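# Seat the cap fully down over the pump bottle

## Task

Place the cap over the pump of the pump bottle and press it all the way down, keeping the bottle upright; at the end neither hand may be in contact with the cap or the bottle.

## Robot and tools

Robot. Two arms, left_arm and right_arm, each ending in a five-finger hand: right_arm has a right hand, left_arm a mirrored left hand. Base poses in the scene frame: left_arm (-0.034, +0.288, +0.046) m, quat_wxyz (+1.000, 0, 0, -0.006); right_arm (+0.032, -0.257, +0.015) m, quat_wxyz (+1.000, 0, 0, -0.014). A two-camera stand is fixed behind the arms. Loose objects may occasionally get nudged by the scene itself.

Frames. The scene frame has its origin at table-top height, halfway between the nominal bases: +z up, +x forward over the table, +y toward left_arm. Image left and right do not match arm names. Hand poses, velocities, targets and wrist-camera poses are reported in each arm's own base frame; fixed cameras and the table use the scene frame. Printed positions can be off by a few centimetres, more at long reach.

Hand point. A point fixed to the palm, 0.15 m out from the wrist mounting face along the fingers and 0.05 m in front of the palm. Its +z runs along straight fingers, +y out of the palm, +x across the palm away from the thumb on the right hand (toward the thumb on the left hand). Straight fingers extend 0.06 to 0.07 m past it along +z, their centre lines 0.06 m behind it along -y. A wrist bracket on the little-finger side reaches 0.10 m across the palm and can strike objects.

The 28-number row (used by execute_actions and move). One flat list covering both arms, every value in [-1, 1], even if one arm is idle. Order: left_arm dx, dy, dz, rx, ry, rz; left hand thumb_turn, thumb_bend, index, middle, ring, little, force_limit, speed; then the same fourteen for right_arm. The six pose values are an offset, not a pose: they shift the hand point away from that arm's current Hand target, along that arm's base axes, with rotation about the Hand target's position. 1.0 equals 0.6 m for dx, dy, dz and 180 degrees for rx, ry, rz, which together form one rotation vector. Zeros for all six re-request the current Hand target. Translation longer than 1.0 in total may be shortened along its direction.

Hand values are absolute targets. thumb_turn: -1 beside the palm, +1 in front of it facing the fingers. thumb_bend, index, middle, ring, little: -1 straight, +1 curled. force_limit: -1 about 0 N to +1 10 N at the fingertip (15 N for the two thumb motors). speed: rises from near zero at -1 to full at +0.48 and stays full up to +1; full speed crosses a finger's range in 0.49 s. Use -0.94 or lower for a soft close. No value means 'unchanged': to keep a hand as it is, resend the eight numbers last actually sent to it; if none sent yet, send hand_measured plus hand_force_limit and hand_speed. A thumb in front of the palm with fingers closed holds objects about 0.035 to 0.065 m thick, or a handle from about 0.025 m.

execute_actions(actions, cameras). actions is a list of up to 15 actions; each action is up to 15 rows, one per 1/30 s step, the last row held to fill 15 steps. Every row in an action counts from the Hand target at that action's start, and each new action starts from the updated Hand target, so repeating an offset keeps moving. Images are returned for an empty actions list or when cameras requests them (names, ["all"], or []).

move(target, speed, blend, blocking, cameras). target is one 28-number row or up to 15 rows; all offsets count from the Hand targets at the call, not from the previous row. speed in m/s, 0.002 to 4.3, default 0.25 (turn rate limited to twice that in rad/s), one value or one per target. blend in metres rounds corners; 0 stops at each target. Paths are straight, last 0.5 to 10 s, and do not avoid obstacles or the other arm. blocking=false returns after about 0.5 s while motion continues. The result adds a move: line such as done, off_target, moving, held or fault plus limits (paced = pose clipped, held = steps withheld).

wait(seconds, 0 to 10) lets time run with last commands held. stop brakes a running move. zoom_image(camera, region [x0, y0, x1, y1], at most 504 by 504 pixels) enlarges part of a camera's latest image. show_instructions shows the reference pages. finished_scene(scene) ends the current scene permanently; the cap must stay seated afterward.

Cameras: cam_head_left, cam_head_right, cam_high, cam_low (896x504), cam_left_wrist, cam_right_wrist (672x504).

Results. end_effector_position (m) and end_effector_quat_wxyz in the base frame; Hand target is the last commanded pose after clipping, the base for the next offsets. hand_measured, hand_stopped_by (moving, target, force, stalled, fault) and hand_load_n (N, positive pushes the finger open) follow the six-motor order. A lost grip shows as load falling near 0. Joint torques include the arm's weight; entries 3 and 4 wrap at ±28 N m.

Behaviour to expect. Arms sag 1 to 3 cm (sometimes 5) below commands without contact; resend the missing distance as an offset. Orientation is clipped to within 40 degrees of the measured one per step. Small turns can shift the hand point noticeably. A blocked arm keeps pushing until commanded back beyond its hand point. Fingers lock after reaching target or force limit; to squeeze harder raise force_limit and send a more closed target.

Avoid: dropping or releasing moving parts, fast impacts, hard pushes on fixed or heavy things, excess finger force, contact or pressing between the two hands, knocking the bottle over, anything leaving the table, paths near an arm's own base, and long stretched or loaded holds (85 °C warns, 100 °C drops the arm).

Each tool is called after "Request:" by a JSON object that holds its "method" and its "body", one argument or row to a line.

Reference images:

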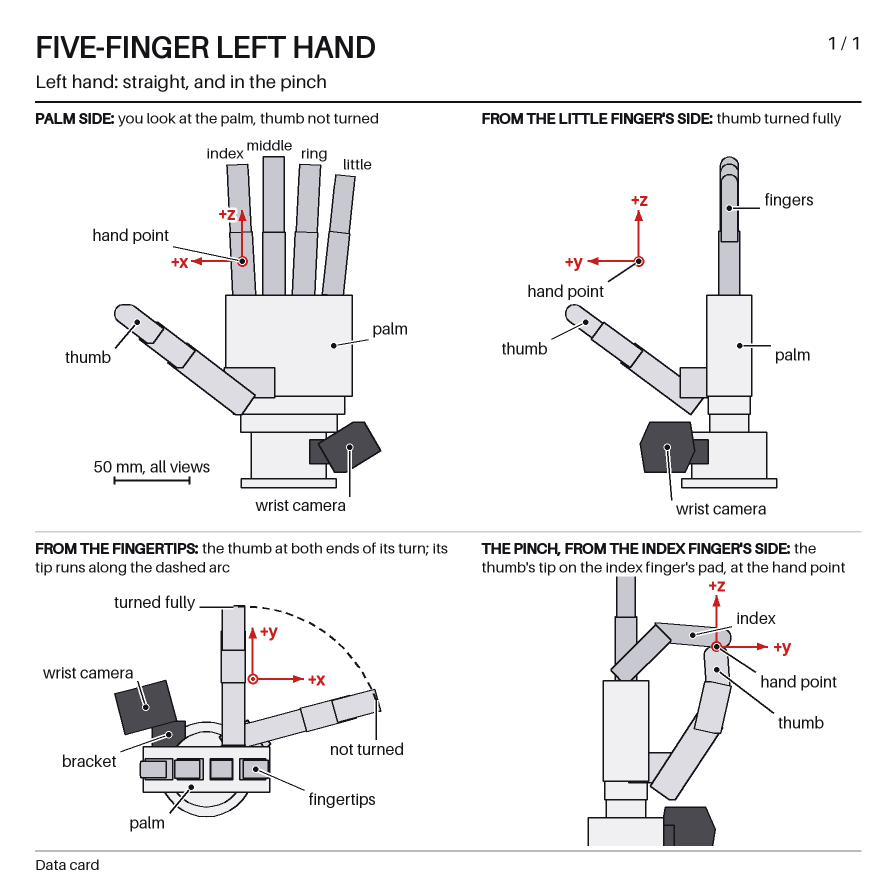

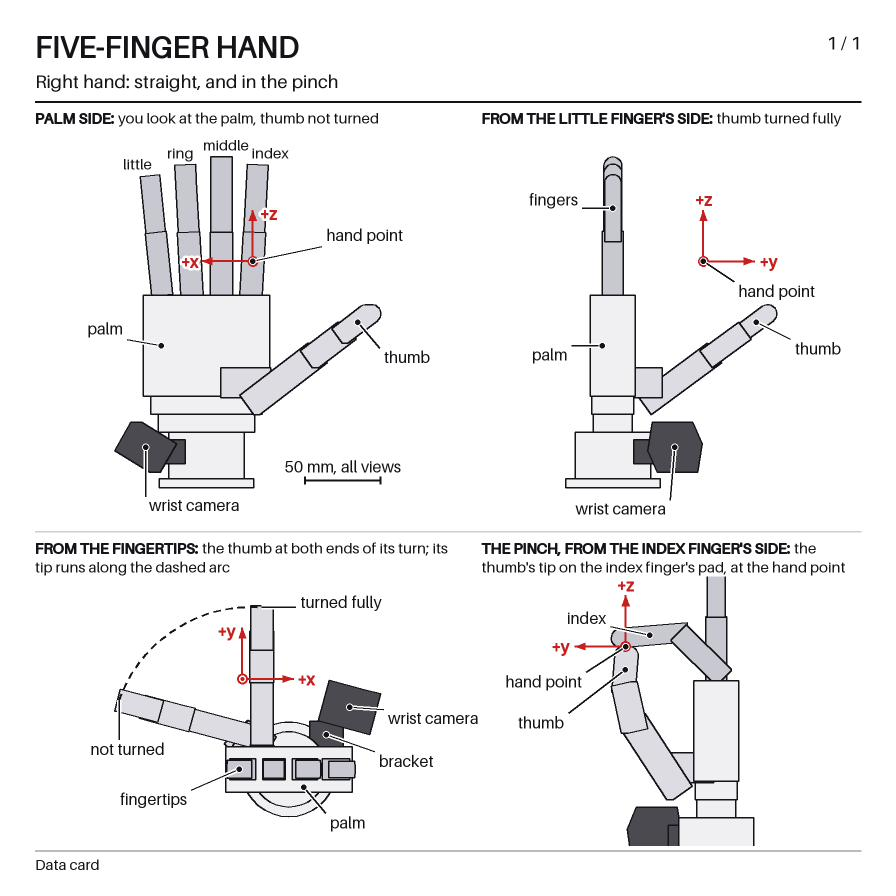

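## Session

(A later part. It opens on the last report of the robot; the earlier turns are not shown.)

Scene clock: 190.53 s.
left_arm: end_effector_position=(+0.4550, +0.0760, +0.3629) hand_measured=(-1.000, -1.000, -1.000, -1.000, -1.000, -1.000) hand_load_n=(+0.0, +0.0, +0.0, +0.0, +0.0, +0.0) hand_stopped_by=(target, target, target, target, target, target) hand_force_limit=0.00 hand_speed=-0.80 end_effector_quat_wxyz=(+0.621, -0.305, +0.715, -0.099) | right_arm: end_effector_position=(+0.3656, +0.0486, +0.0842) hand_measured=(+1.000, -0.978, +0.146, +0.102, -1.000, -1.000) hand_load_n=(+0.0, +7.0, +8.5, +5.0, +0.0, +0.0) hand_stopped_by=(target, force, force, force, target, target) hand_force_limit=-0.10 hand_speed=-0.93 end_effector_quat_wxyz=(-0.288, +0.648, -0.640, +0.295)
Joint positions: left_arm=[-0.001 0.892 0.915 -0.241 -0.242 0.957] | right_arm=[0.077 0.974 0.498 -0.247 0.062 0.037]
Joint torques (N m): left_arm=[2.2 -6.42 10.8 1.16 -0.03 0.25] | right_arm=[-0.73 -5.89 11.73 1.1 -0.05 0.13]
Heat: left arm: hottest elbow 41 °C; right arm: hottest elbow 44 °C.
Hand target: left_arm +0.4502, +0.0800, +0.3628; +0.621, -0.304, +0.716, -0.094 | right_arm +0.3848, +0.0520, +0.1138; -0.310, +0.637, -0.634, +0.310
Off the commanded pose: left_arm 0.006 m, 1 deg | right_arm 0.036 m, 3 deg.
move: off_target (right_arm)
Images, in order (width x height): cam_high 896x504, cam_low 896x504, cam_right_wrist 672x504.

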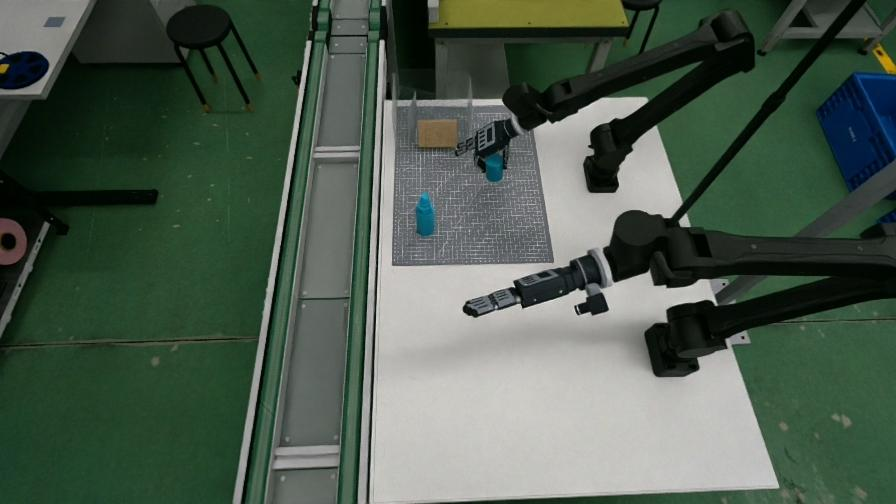

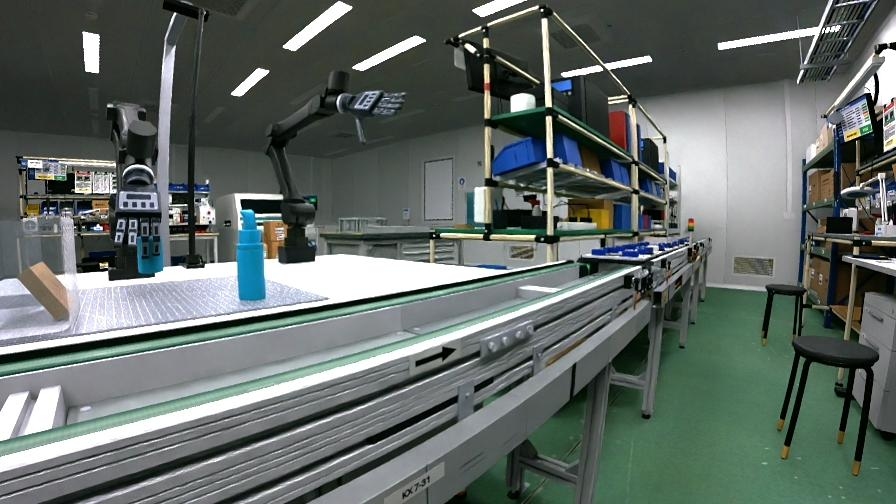

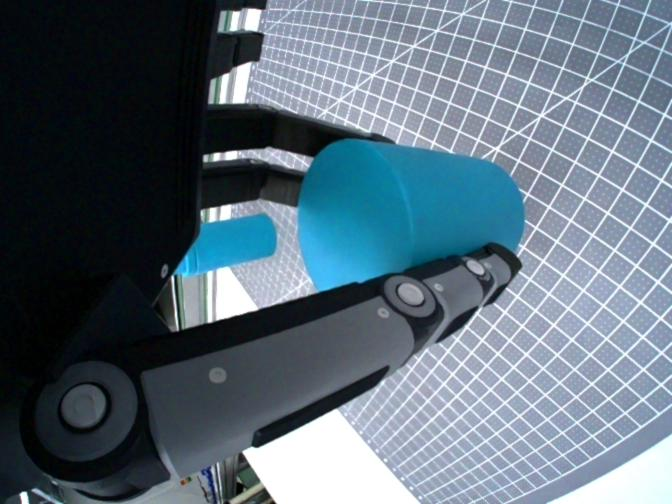

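Request:
{"method": "move", "body": {
  "target": [
    [0,0,0,0,0,0,-1,-1,-1,-1,-1,-1,0,-0.8,0,0,0.31,0,0,0,1,-0.5,0.3,0.3,-1,-1,-0.1,-0.93],
    [0,0,0,0,0,0,-1,-1,-1,-1,-1,-1,0,-0.8,0.309,0.283,0.31,0,0,0,1,-0.5,0.3,0.3,-1,-1,-0.1,-0.93]
  ],
  "speed": 0.12,
  "blend": [0.03,0],
  "cameras": ["all"]
}}

Request:
{"method": "zoom_image", "body": {
  "camera": "cam_high",
  "region": [360, 120, 500, 260]
}}

Request:
{"method": "zoom_image", "body": {
  "camera": "cam_low",
  "region": [150, 100, 350, 320]
}}

Request:
{"method": "zoom_image", "body": {
  "camera": "cam_head_right",
  "region": [360, 120, 540, 260]
}}

Scene clock: 209.63 s.
left_arm: end_effector_position=(+0.4550, +0.0760, +0.3629) hand_measured=(-1.000, -1.000, -1.000, -1.000, -1.000, -1.000) hand_load_n=(+0.0, +0.0, +0.0, +0.0, +0.0, +0.0) hand_stopped_by=(target, target, target, target, target, target) hand_force_limit=0.00 hand_speed=-0.80 end_effector_quat_wxyz=(+0.621, -0.305, +0.715, -0.099) | right_arm: end_effector_position=(+0.5547, +0.2112, +0.2774) hand_measured=(+1.000, -0.978, +0.146, +0.102, -1.000, -1.000) hand_load_n=(+0.0, +7.0, +9.0, +5.0, +0.0, +0.0) hand_stopped_by=(target, force, force, force, target, target) hand_force_limit=-0.10 hand_speed=-0.93 end_effector_quat_wxyz=(-0.290, +0.648, -0.635, +0.304)
Joint positions: left_arm=[-0.001 0.892 0.915 -0.241 -0.242 0.957] | right_arm=[0.392 1.457 1.419 -0.708 0.306 0.236]
Joint torques (N m): left_arm=[2.43 -6.07 10.81 1.16 -0.02 0.26] | right_arm=[-0.67 -11.22 12.98 1.32 0.26 0.19]
Heat: left arm: hottest elbow 41 °C; right arm: hottest elbow 46 °C.
Hand target: left_arm +0.4502, +0.0800, +0.3628; +0.621, -0.304, +0.716, -0.094 | right_arm +0.5701, +0.2216, +0.2999; -0.310, +0.637, -0.634, +0.310
Off the commanded pose: left_arm 0.006 m, 1 deg | right_arm 0.029 m, 3 deg.
move: off_target (right_arm)

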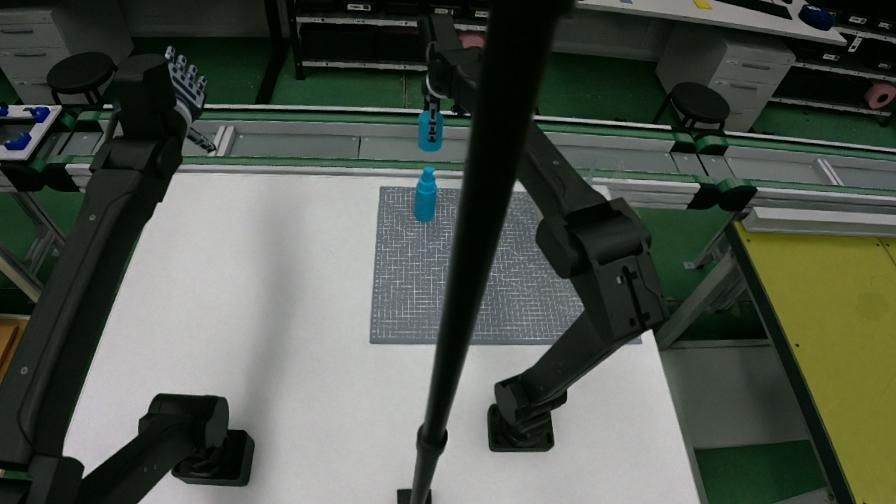

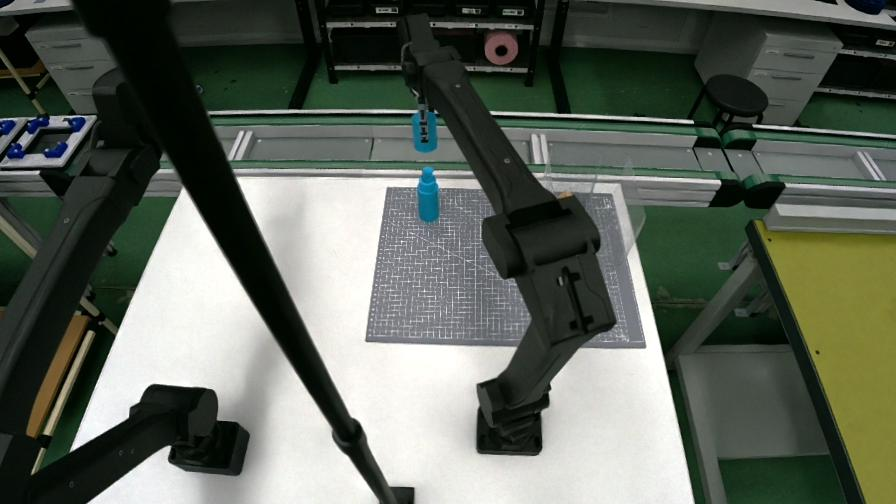

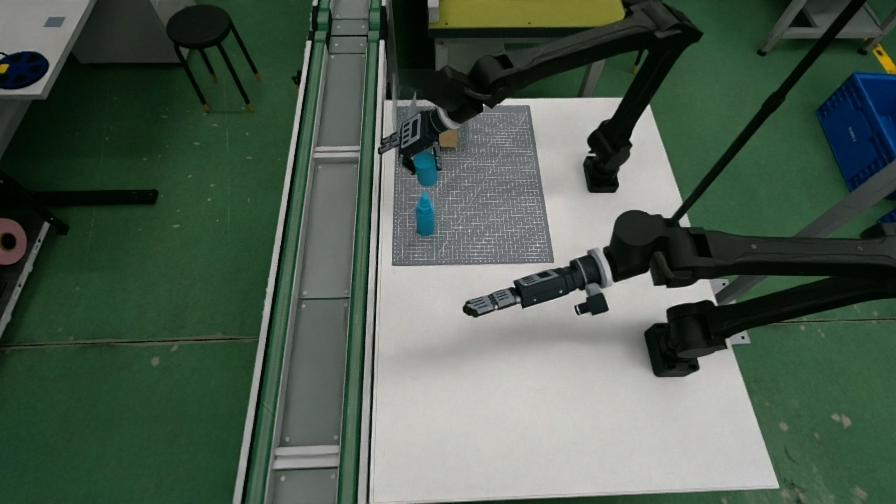

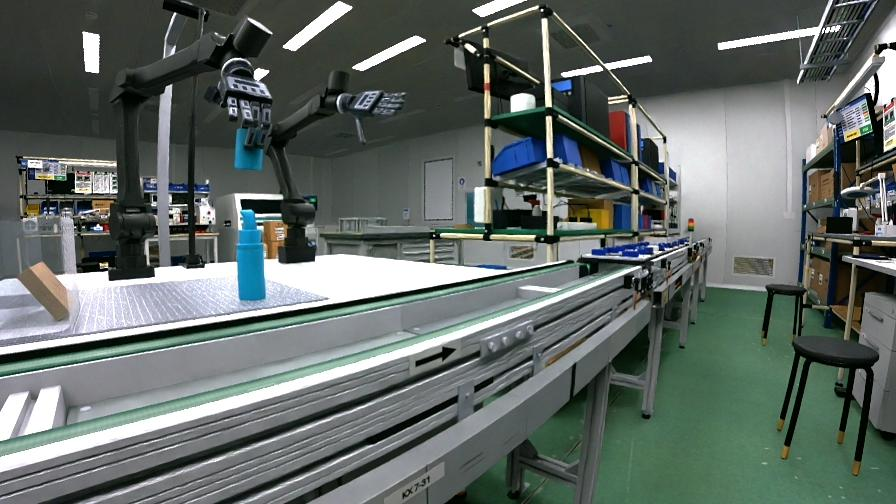

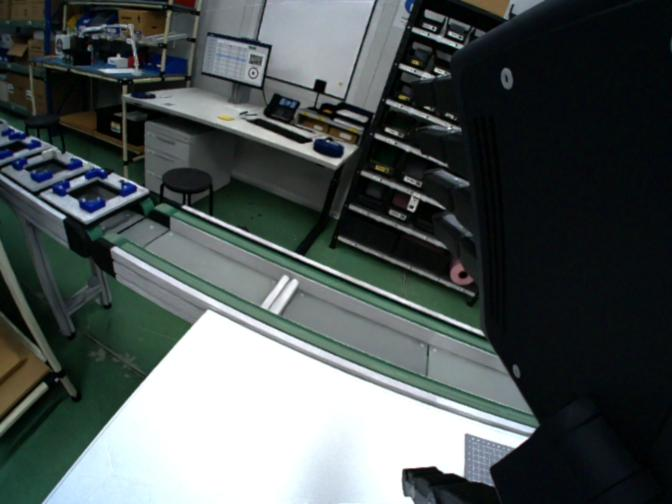

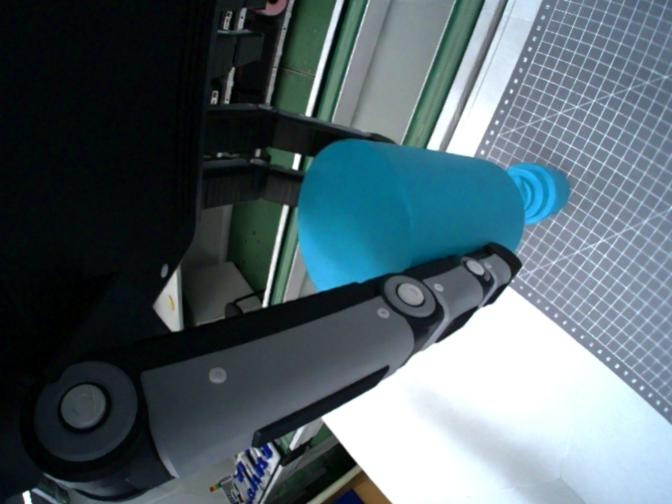

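Scaled by 3.600.

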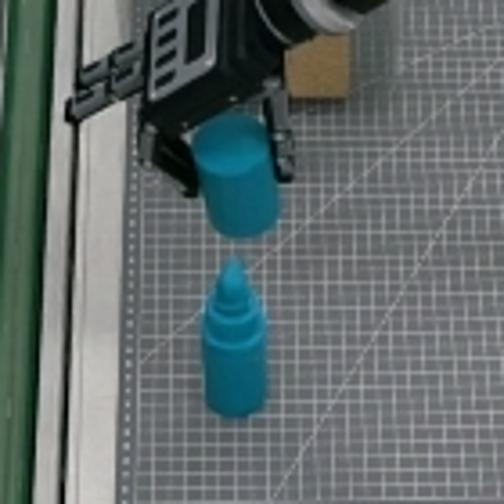

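Scaled by 2.291.

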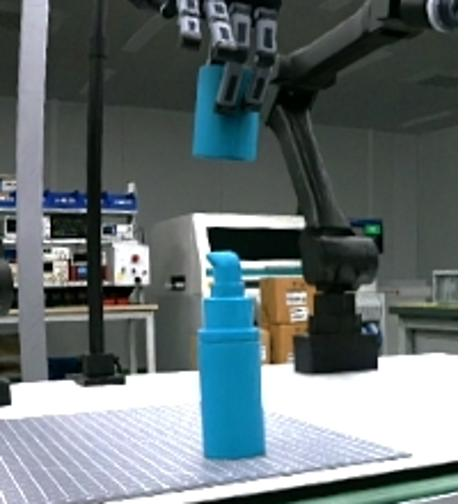

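Scaled by 2.800.

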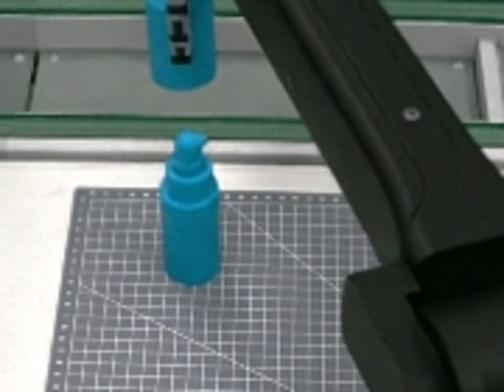

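Request:
{"method": "move", "body": {
  "target": [0,0,0,0,0,0,-1,-1,-1,-1,-1,-1,0,-0.8,-0.025,-0.0185,-0.08,0,-0.017,0,1,-0.5,0.3,0.3,-1,-1,-0.1,-0.93],
  "speed": 0.08,
  "cameras": ["cam_head_left","cam_head_right","cam_high","cam_low","cam_right_wrist"]
}}

Request:
{"method": "zoom_image", "body": {
  "camera": "cam_high",
  "region": [380, 140, 480, 240]
}}

Request:
{"method": "zoom_image", "body": {
  "camera": "cam_low",
  "region": [200, 120, 300, 320]
}}

Request:
{"method": "zoom_image", "body": {
  "camera": "cam_head_right",
  "region": [380, 120, 480, 230]
}}

Request:
{"method": "zoom_image", "body": {
  "camera": "cam_head_left",
  "region": [380, 120, 480, 230]
}}

Scene clock: 227.57 s.
left_arm: end_effector_position=(+0.4550, +0.0760, +0.3629) hand_measured=(-1.000, -1.000, -1.000, -1.000, -1.000, -1.000) hand_load_n=(+0.0, +0.0, +0.0, +0.0, +0.0, +0.0) hand_stopped_by=(target, target, target, target, target, target) hand_force_limit=0.00 hand_speed=-0.80 end_effector_quat_wxyz=(+0.621, -0.305, +0.715, -0.099) | right_arm: end_effector_position=(+0.5533, +0.2081, +0.2333) hand_measured=(+1.000, -0.978, +0.146, +0.102, -1.000, -1.000) hand_load_n=(+0.5, +6.5, +8.5, +5.0, +0.0, +0.0) hand_stopped_by=(target, force, force, force, target, target) hand_force_limit=-0.10 hand_speed=-0.93 end_effector_quat_wxyz=(-0.309, +0.635, -0.632, +0.318)
Joint positions: left_arm=[-0.001 0.892 0.915 -0.241 -0.242 0.957] | right_arm=[0.392 1.436 1.256 -0.513 0.318 0.237]
Joint torques (N m): left_arm=[2.26 -6.3 10.82 1.17 -0.03 0.25] | right_arm=[-0.67 -13.57 9.07 1.92 0.27 -0.01]
Heat: left arm: hottest elbow 41 °C; right arm: hottest elbow 47 °C.
Hand target: left_arm +0.4502, +0.0800, +0.3628; +0.621, -0.304, +0.716, -0.094 | right_arm +0.5552, +0.2106, +0.2518; -0.327, +0.628, -0.626, +0.327
Off the commanded pose: left_arm 0.006 m, 1 deg | right_arm 0.019 m, 3 deg.
move: off_target (right_arm)
Images, in order (width x height): cam_head_left 896x504, cam_head_right 896x504, cam_high 896x504, cam_low 896x504, cam_right_wrist 672x504.

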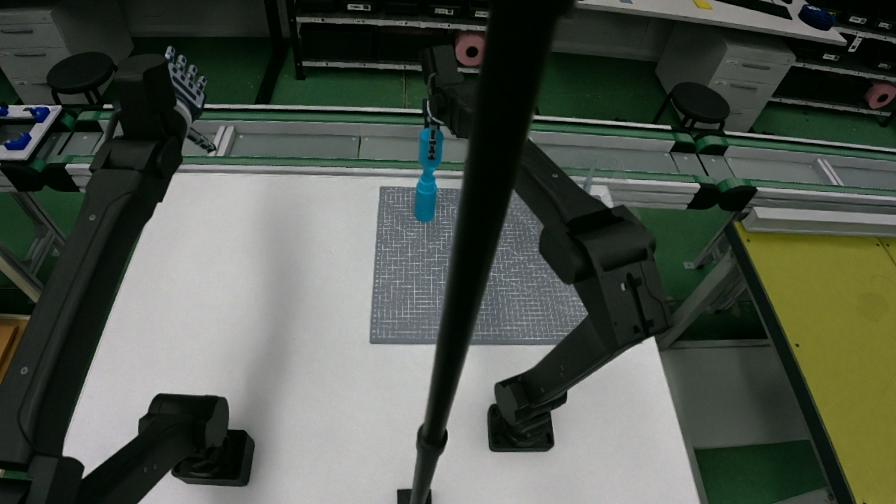

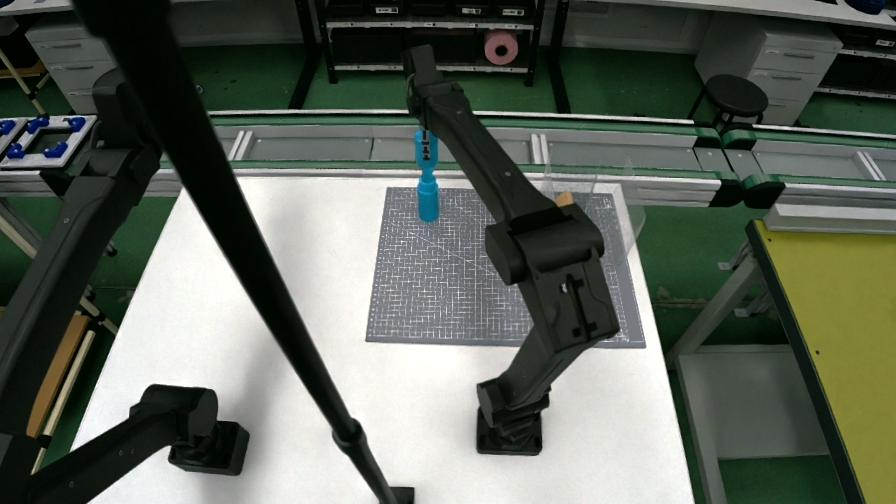

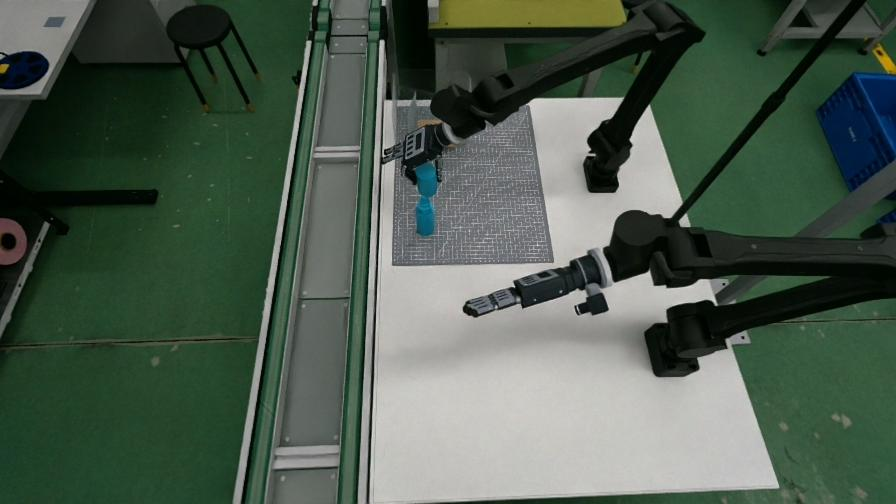

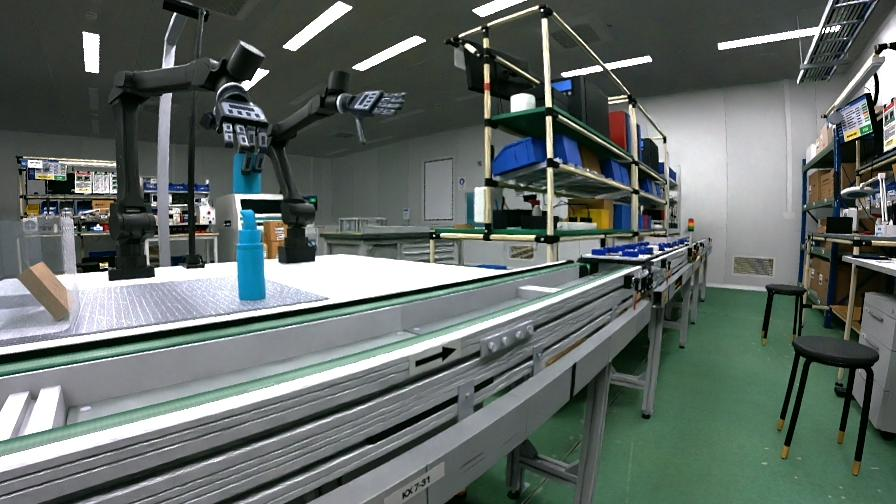

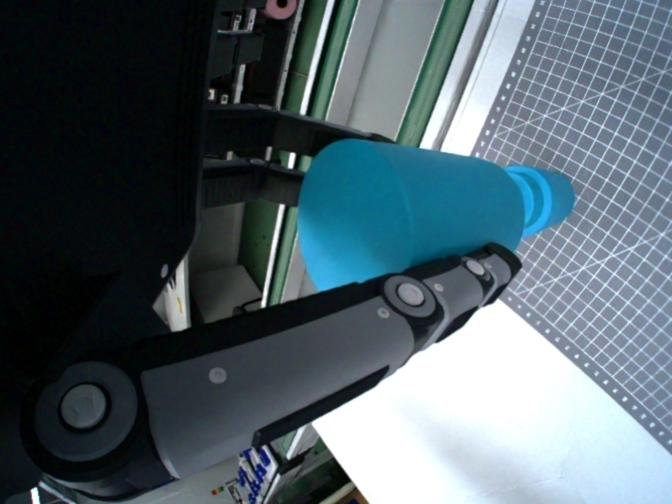

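Scaled by 5.040.

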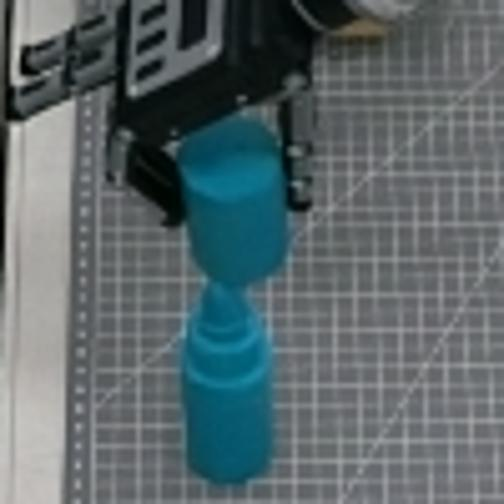

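Scaled by 2.520.

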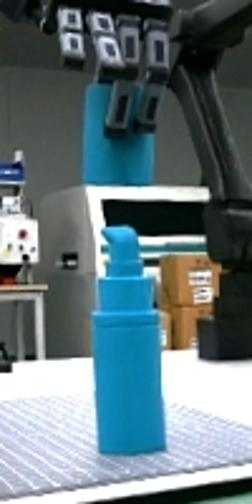

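Scaled by 4.582.

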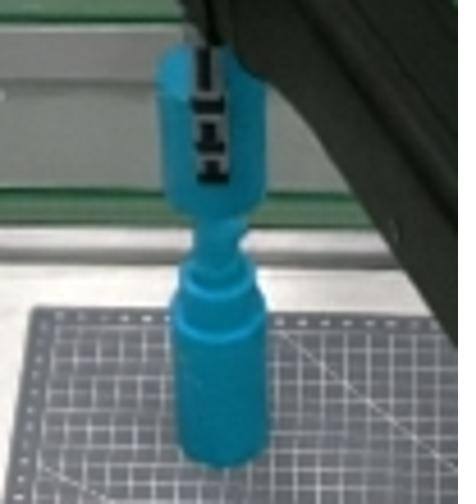

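Scaled by 4.582.

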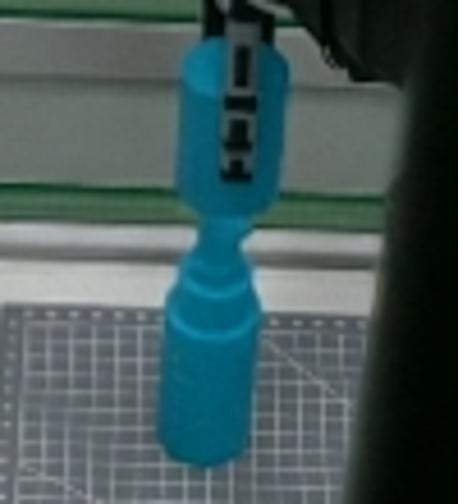

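Request:
{"method": "move", "body": {
  "target": [0,0,0,0,0,0,-1,-1,-1,-1,-1,-1,0,-0.8,0.005,0,-0.04,0.008,-0.022,0,1,-0.5,0.3,0.3,-1,-1,-0.1,-0.93],
  "speed": 0.06,
  "cameras": ["cam_head_left","cam_head_right","cam_high","cam_low","cam_right_wrist"]
}}

Request:
{"method": "zoom_image", "body": {
  "camera": "cam_high",
  "region": [380, 140, 480, 240]
}}

Request:
{"method": "zoom_image", "body": {
  "camera": "cam_low",
  "region": [200, 120, 300, 320]
}}

Request:
{"method": "zoom_image", "body": {
  "camera": "cam_head_right",
  "region": [380, 120, 480, 230]
}}

Request:
{"method": "zoom_image", "body": {
  "camera": "cam_head_left",
  "region": [380, 120, 480, 230]
}}

Scene clock: 244.57 s.
left_arm: end_effector_position=(+0.4550, +0.0760, +0.3629) hand_measured=(-1.000, -1.000, -1.000, -1.000, -1.000, -1.000) hand_load_n=(+0.0, +0.0, +0.0, -0.5, +0.0, +0.0) hand_stopped_by=(target, target, target, target, target, target) hand_force_limit=0.00 hand_speed=-0.80 end_effector_quat_wxyz=(+0.621, -0.305, +0.715, -0.099) | right_arm: end_effector_position=(+0.5558, +0.2089, +0.2079) hand_measured=(+1.000, -0.978, +0.146, +0.102, -1.000, -1.000) hand_load_n=(+0.5, +6.5, +8.5, +5.0, +0.0, +0.0) hand_stopped_by=(target, force, force, force, target, target) hand_force_limit=-0.10 hand_speed=-0.93 end_effector_quat_wxyz=(-0.339, +0.620, -0.626, +0.331)
Joint positions: left_arm=[-0.001 0.892 0.915 -0.241 -0.242 0.957] | right_arm=[0.392 1.428 1.144 -0.337 0.319 0.237]
Joint torques (N m): left_arm=[2.32 -6.42 10.77 1.11 -0.02 0.24] | right_arm=[-0.67 -13.8 8.94 1.99 0.23 -0.08]
Heat: left arm: hottest elbow 41 °C; right arm: hottest elbow 46 °C.
Hand target: left_arm +0.4502, +0.0800, +0.3628; +0.621, -0.304, +0.716, -0.094 | right_arm +0.5582, +0.2105, +0.2279; -0.356, +0.612, -0.618, +0.340
Off the commanded pose: left_arm 0.006 m, 1 deg | right_arm 0.020 m, 3 deg.
move: off_target (right_arm)
Images, in order (width x height): cam_head_left 896x504, cam_head_right 896x504, cam_high 896x504, cam_low 896x504, cam_right_wrist 672x504.

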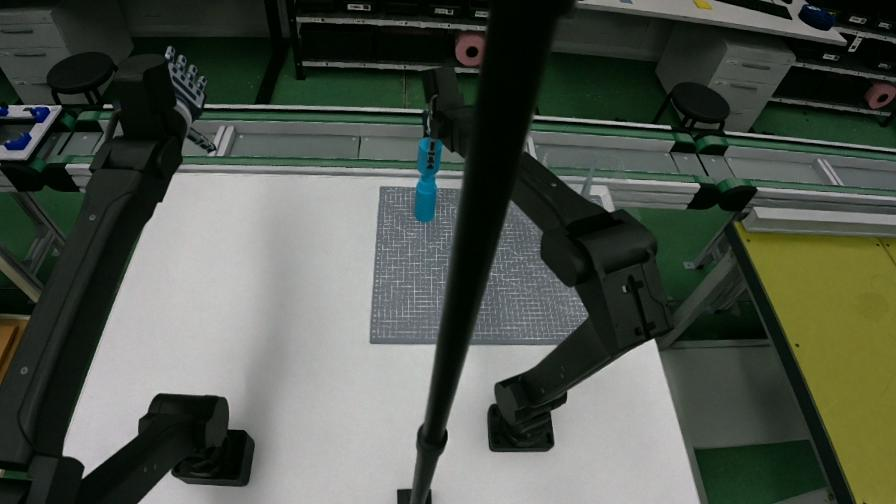

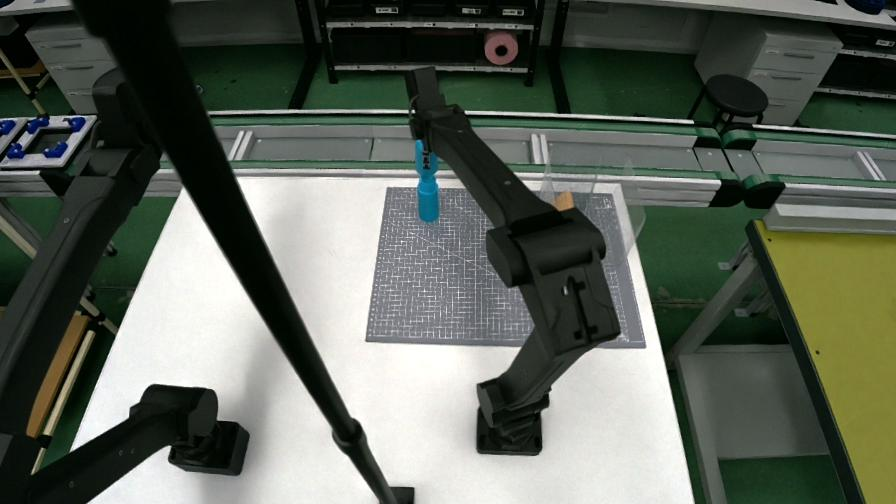

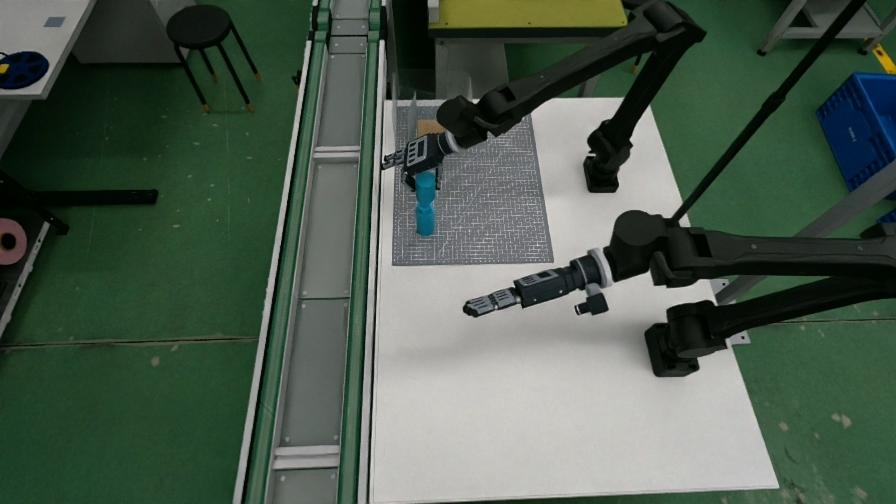

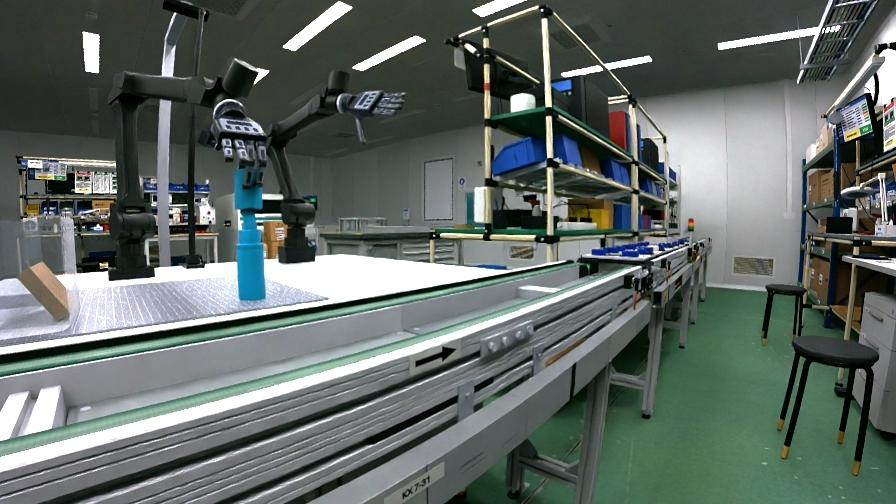

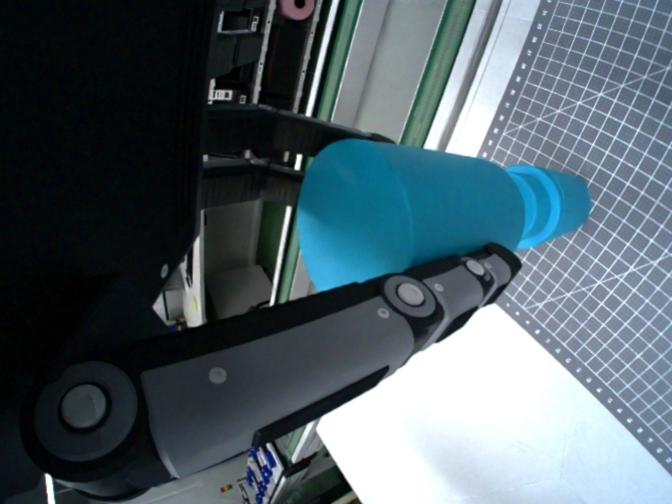

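Scaled by 5.040.

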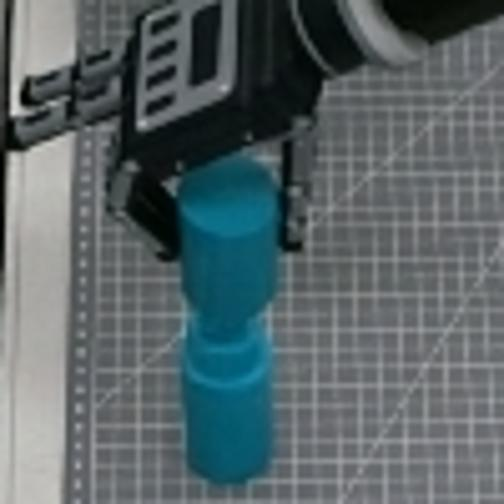

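Scaled by 2.520.

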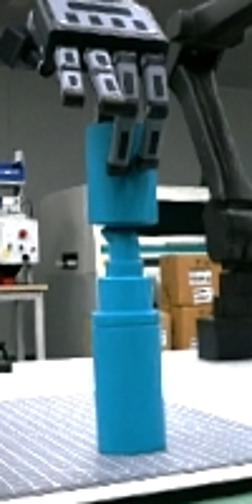

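Scaled by 4.582.

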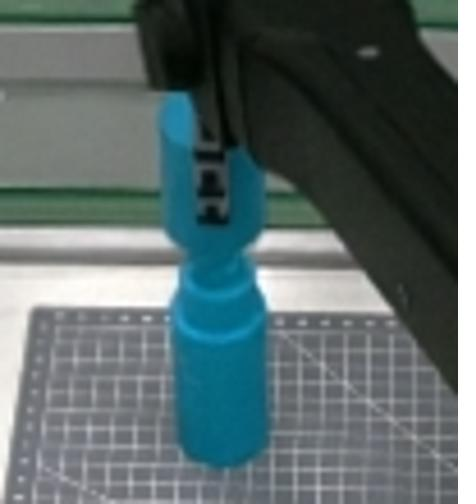

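Scaled by 4.582.

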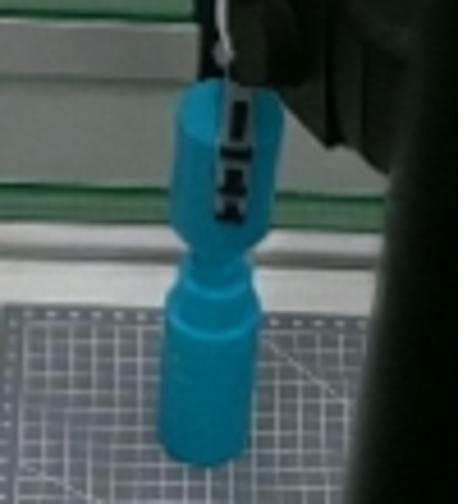

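Request:
{"method": "move", "body": {
  "target": [0,0,0,0,0,0,-1,-1,-1,-1,-1,-1,0,-0.8,0.002,-0.002,-0.045,0,0,0,1,-0.5,0.3,0.3,-1,-1,-0.1,-0.93],
  "speed": 0.06,
  "cameras": ["cam_head_right","cam_high","cam_low","cam_right_wrist"]
}}

Request:
{"method": "zoom_image", "body": {
  "camera": "cam_high",
  "region": [380, 140, 480, 240]
}}

Request:
{"method": "zoom_image", "body": {
  "camera": "cam_low",
  "region": [200, 120, 300, 320]
}}

Request:
{"method": "zoom_image", "body": {
  "camera": "cam_head_right",
  "region": [380, 120, 480, 230]
}}

Scene clock: 253.77 s.
left_arm: end_effector_position=(+0.4550, +0.0760, +0.3629) hand_measured=(-1.000, -1.000, -1.000, -1.000, -1.000, -1.000) hand_load_n=(+0.0, +0.0, +0.0, +0.0, +0.0, -0.5) hand_stopped_by=(target, target, target, target, target, target) hand_force_limit=0.00 hand_speed=-0.80 end_effector_quat_wxyz=(+0.621, -0.305, +0.715, -0.099) | right_arm: end_effector_position=(+0.5546, +0.2084, +0.1940) hand_measured=(+1.000, -0.978, +0.146, +0.102, -1.000, -1.000) hand_load_n=(+0.0, +7.0, +8.5, +5.0, -0.5, +0.0) hand_stopped_by=(target, force, force, force, target, target) hand_force_limit=-0.10 hand_speed=-0.93 end_effector_quat_wxyz=(-0.348, +0.615, -0.624, +0.334)
Joint positions: left_arm=[-0.001 0.892 0.915 -0.241 -0.242 0.957] | right_arm=[0.392 1.428 1.093 -0.263 0.319 0.237]
Joint torques (N m): left_arm=[2.32 -6.36 10.8 1.13 -0.03 0.26] | right_arm=[-1.14 -12.16 8.88 2.13 0.15 -0.09]
Heat: left arm: hottest elbow 41 °C; right arm: hottest elbow 45 °C.
Hand target: left_arm +0.4502, +0.0800, +0.3628; +0.621, -0.304, +0.716, -0.094 | right_arm +0.5593, +0.2093, +0.2008; -0.356, +0.612, -0.618, +0.340
Off the commanded pose: left_arm 0.006 m, 1 deg | right_arm 0.008 m, 1 deg.
move: done
Images, in order (width x height): cam_head_right 896x504, cam_high 896x504, cam_low 896x504, cam_right_wrist 672x504.

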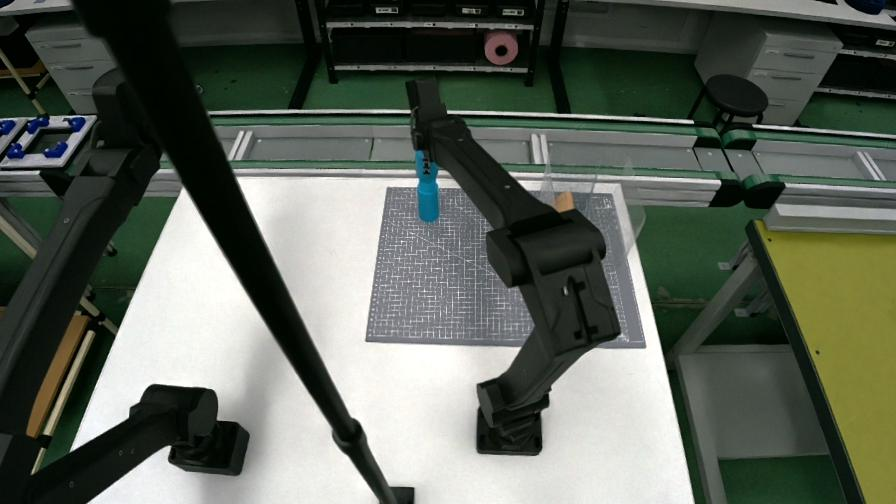

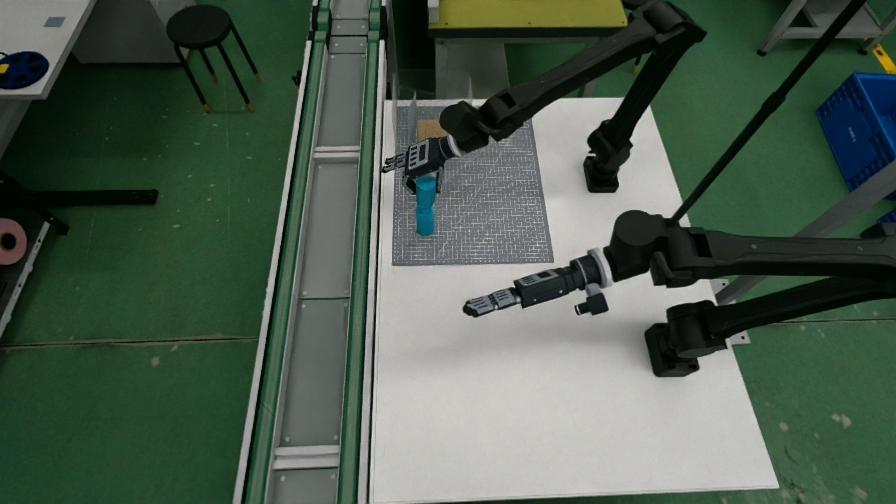

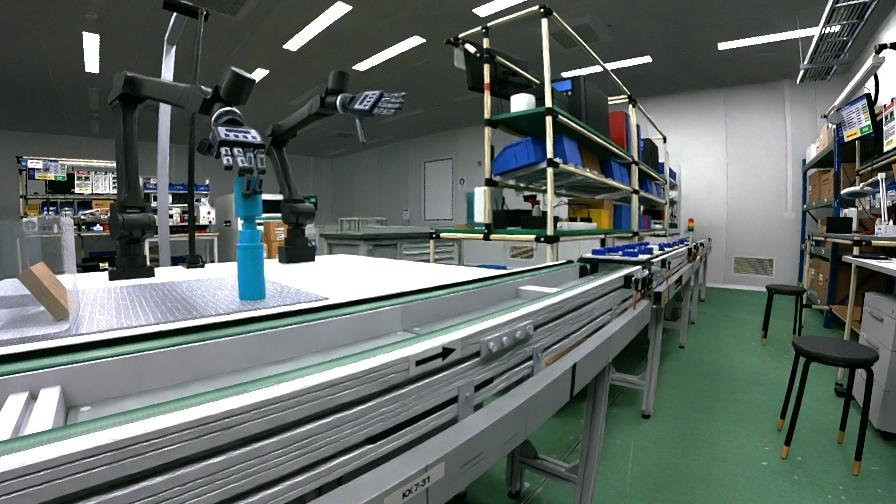

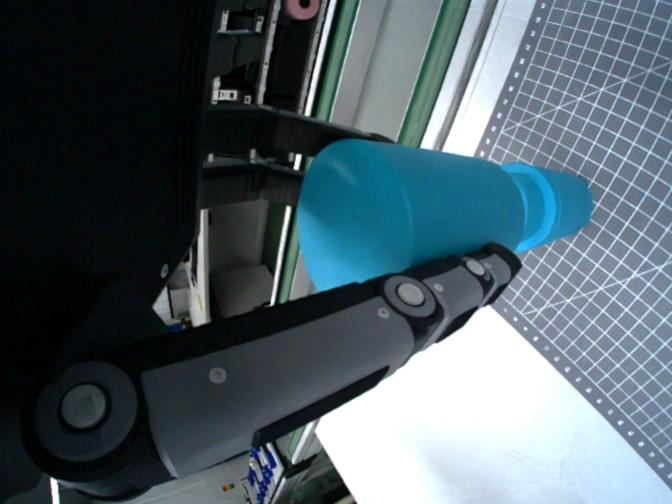

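Scaled by 5.040.

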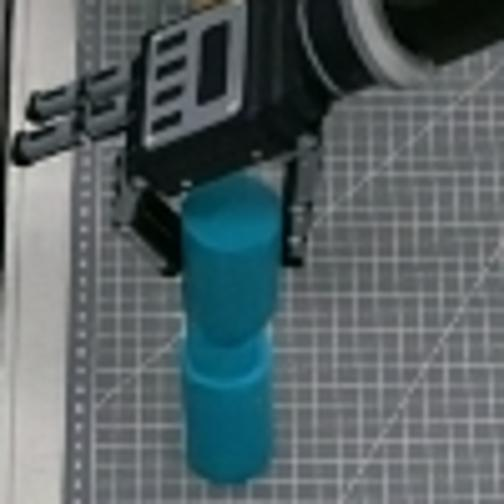

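Scaled by 2.520.

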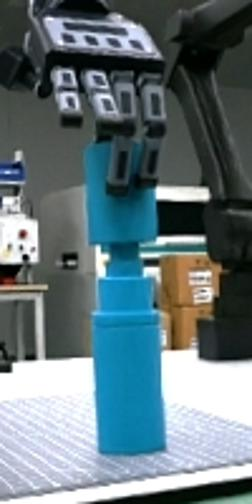

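Scaled by 4.582.

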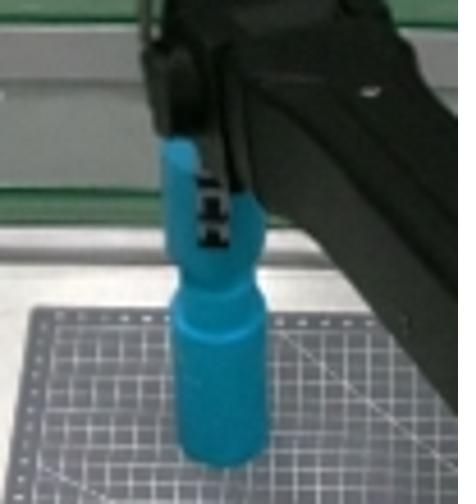

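Request:
{"method": "zoom_image", "body": {
  "camera": "cam_low",
  "region": [225, 165, 275, 245]
}}

Request:
{"method": "zoom_image", "body": {
  "camera": "cam_head_right",
  "region": [400, 140, 450, 200]
}}

Request:
{"method": "zoom_image", "body": {
  "camera": "cam_right_wrist",
  "region": [460, 120, 620, 280]
}}

Scaled by 6.300.

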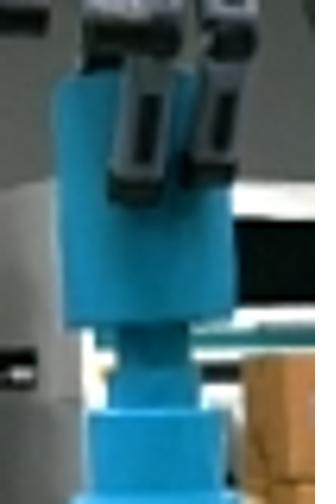

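Scaled by 8.400.

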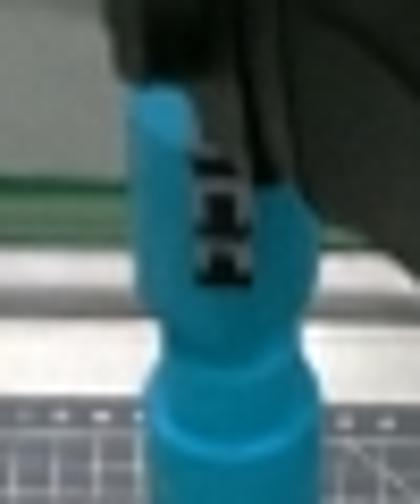

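Scaled by 3.150 from the camera's 672x504 image, which has a finer 960x720 frame.

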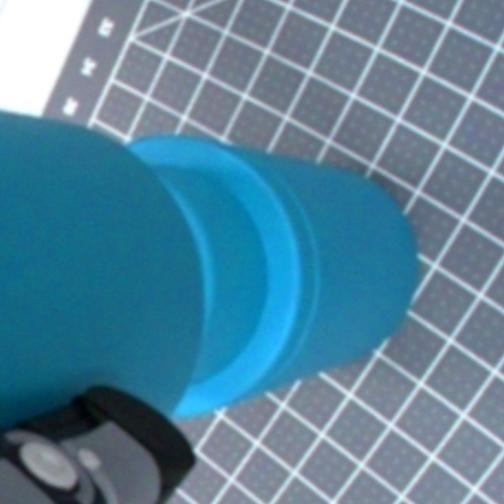

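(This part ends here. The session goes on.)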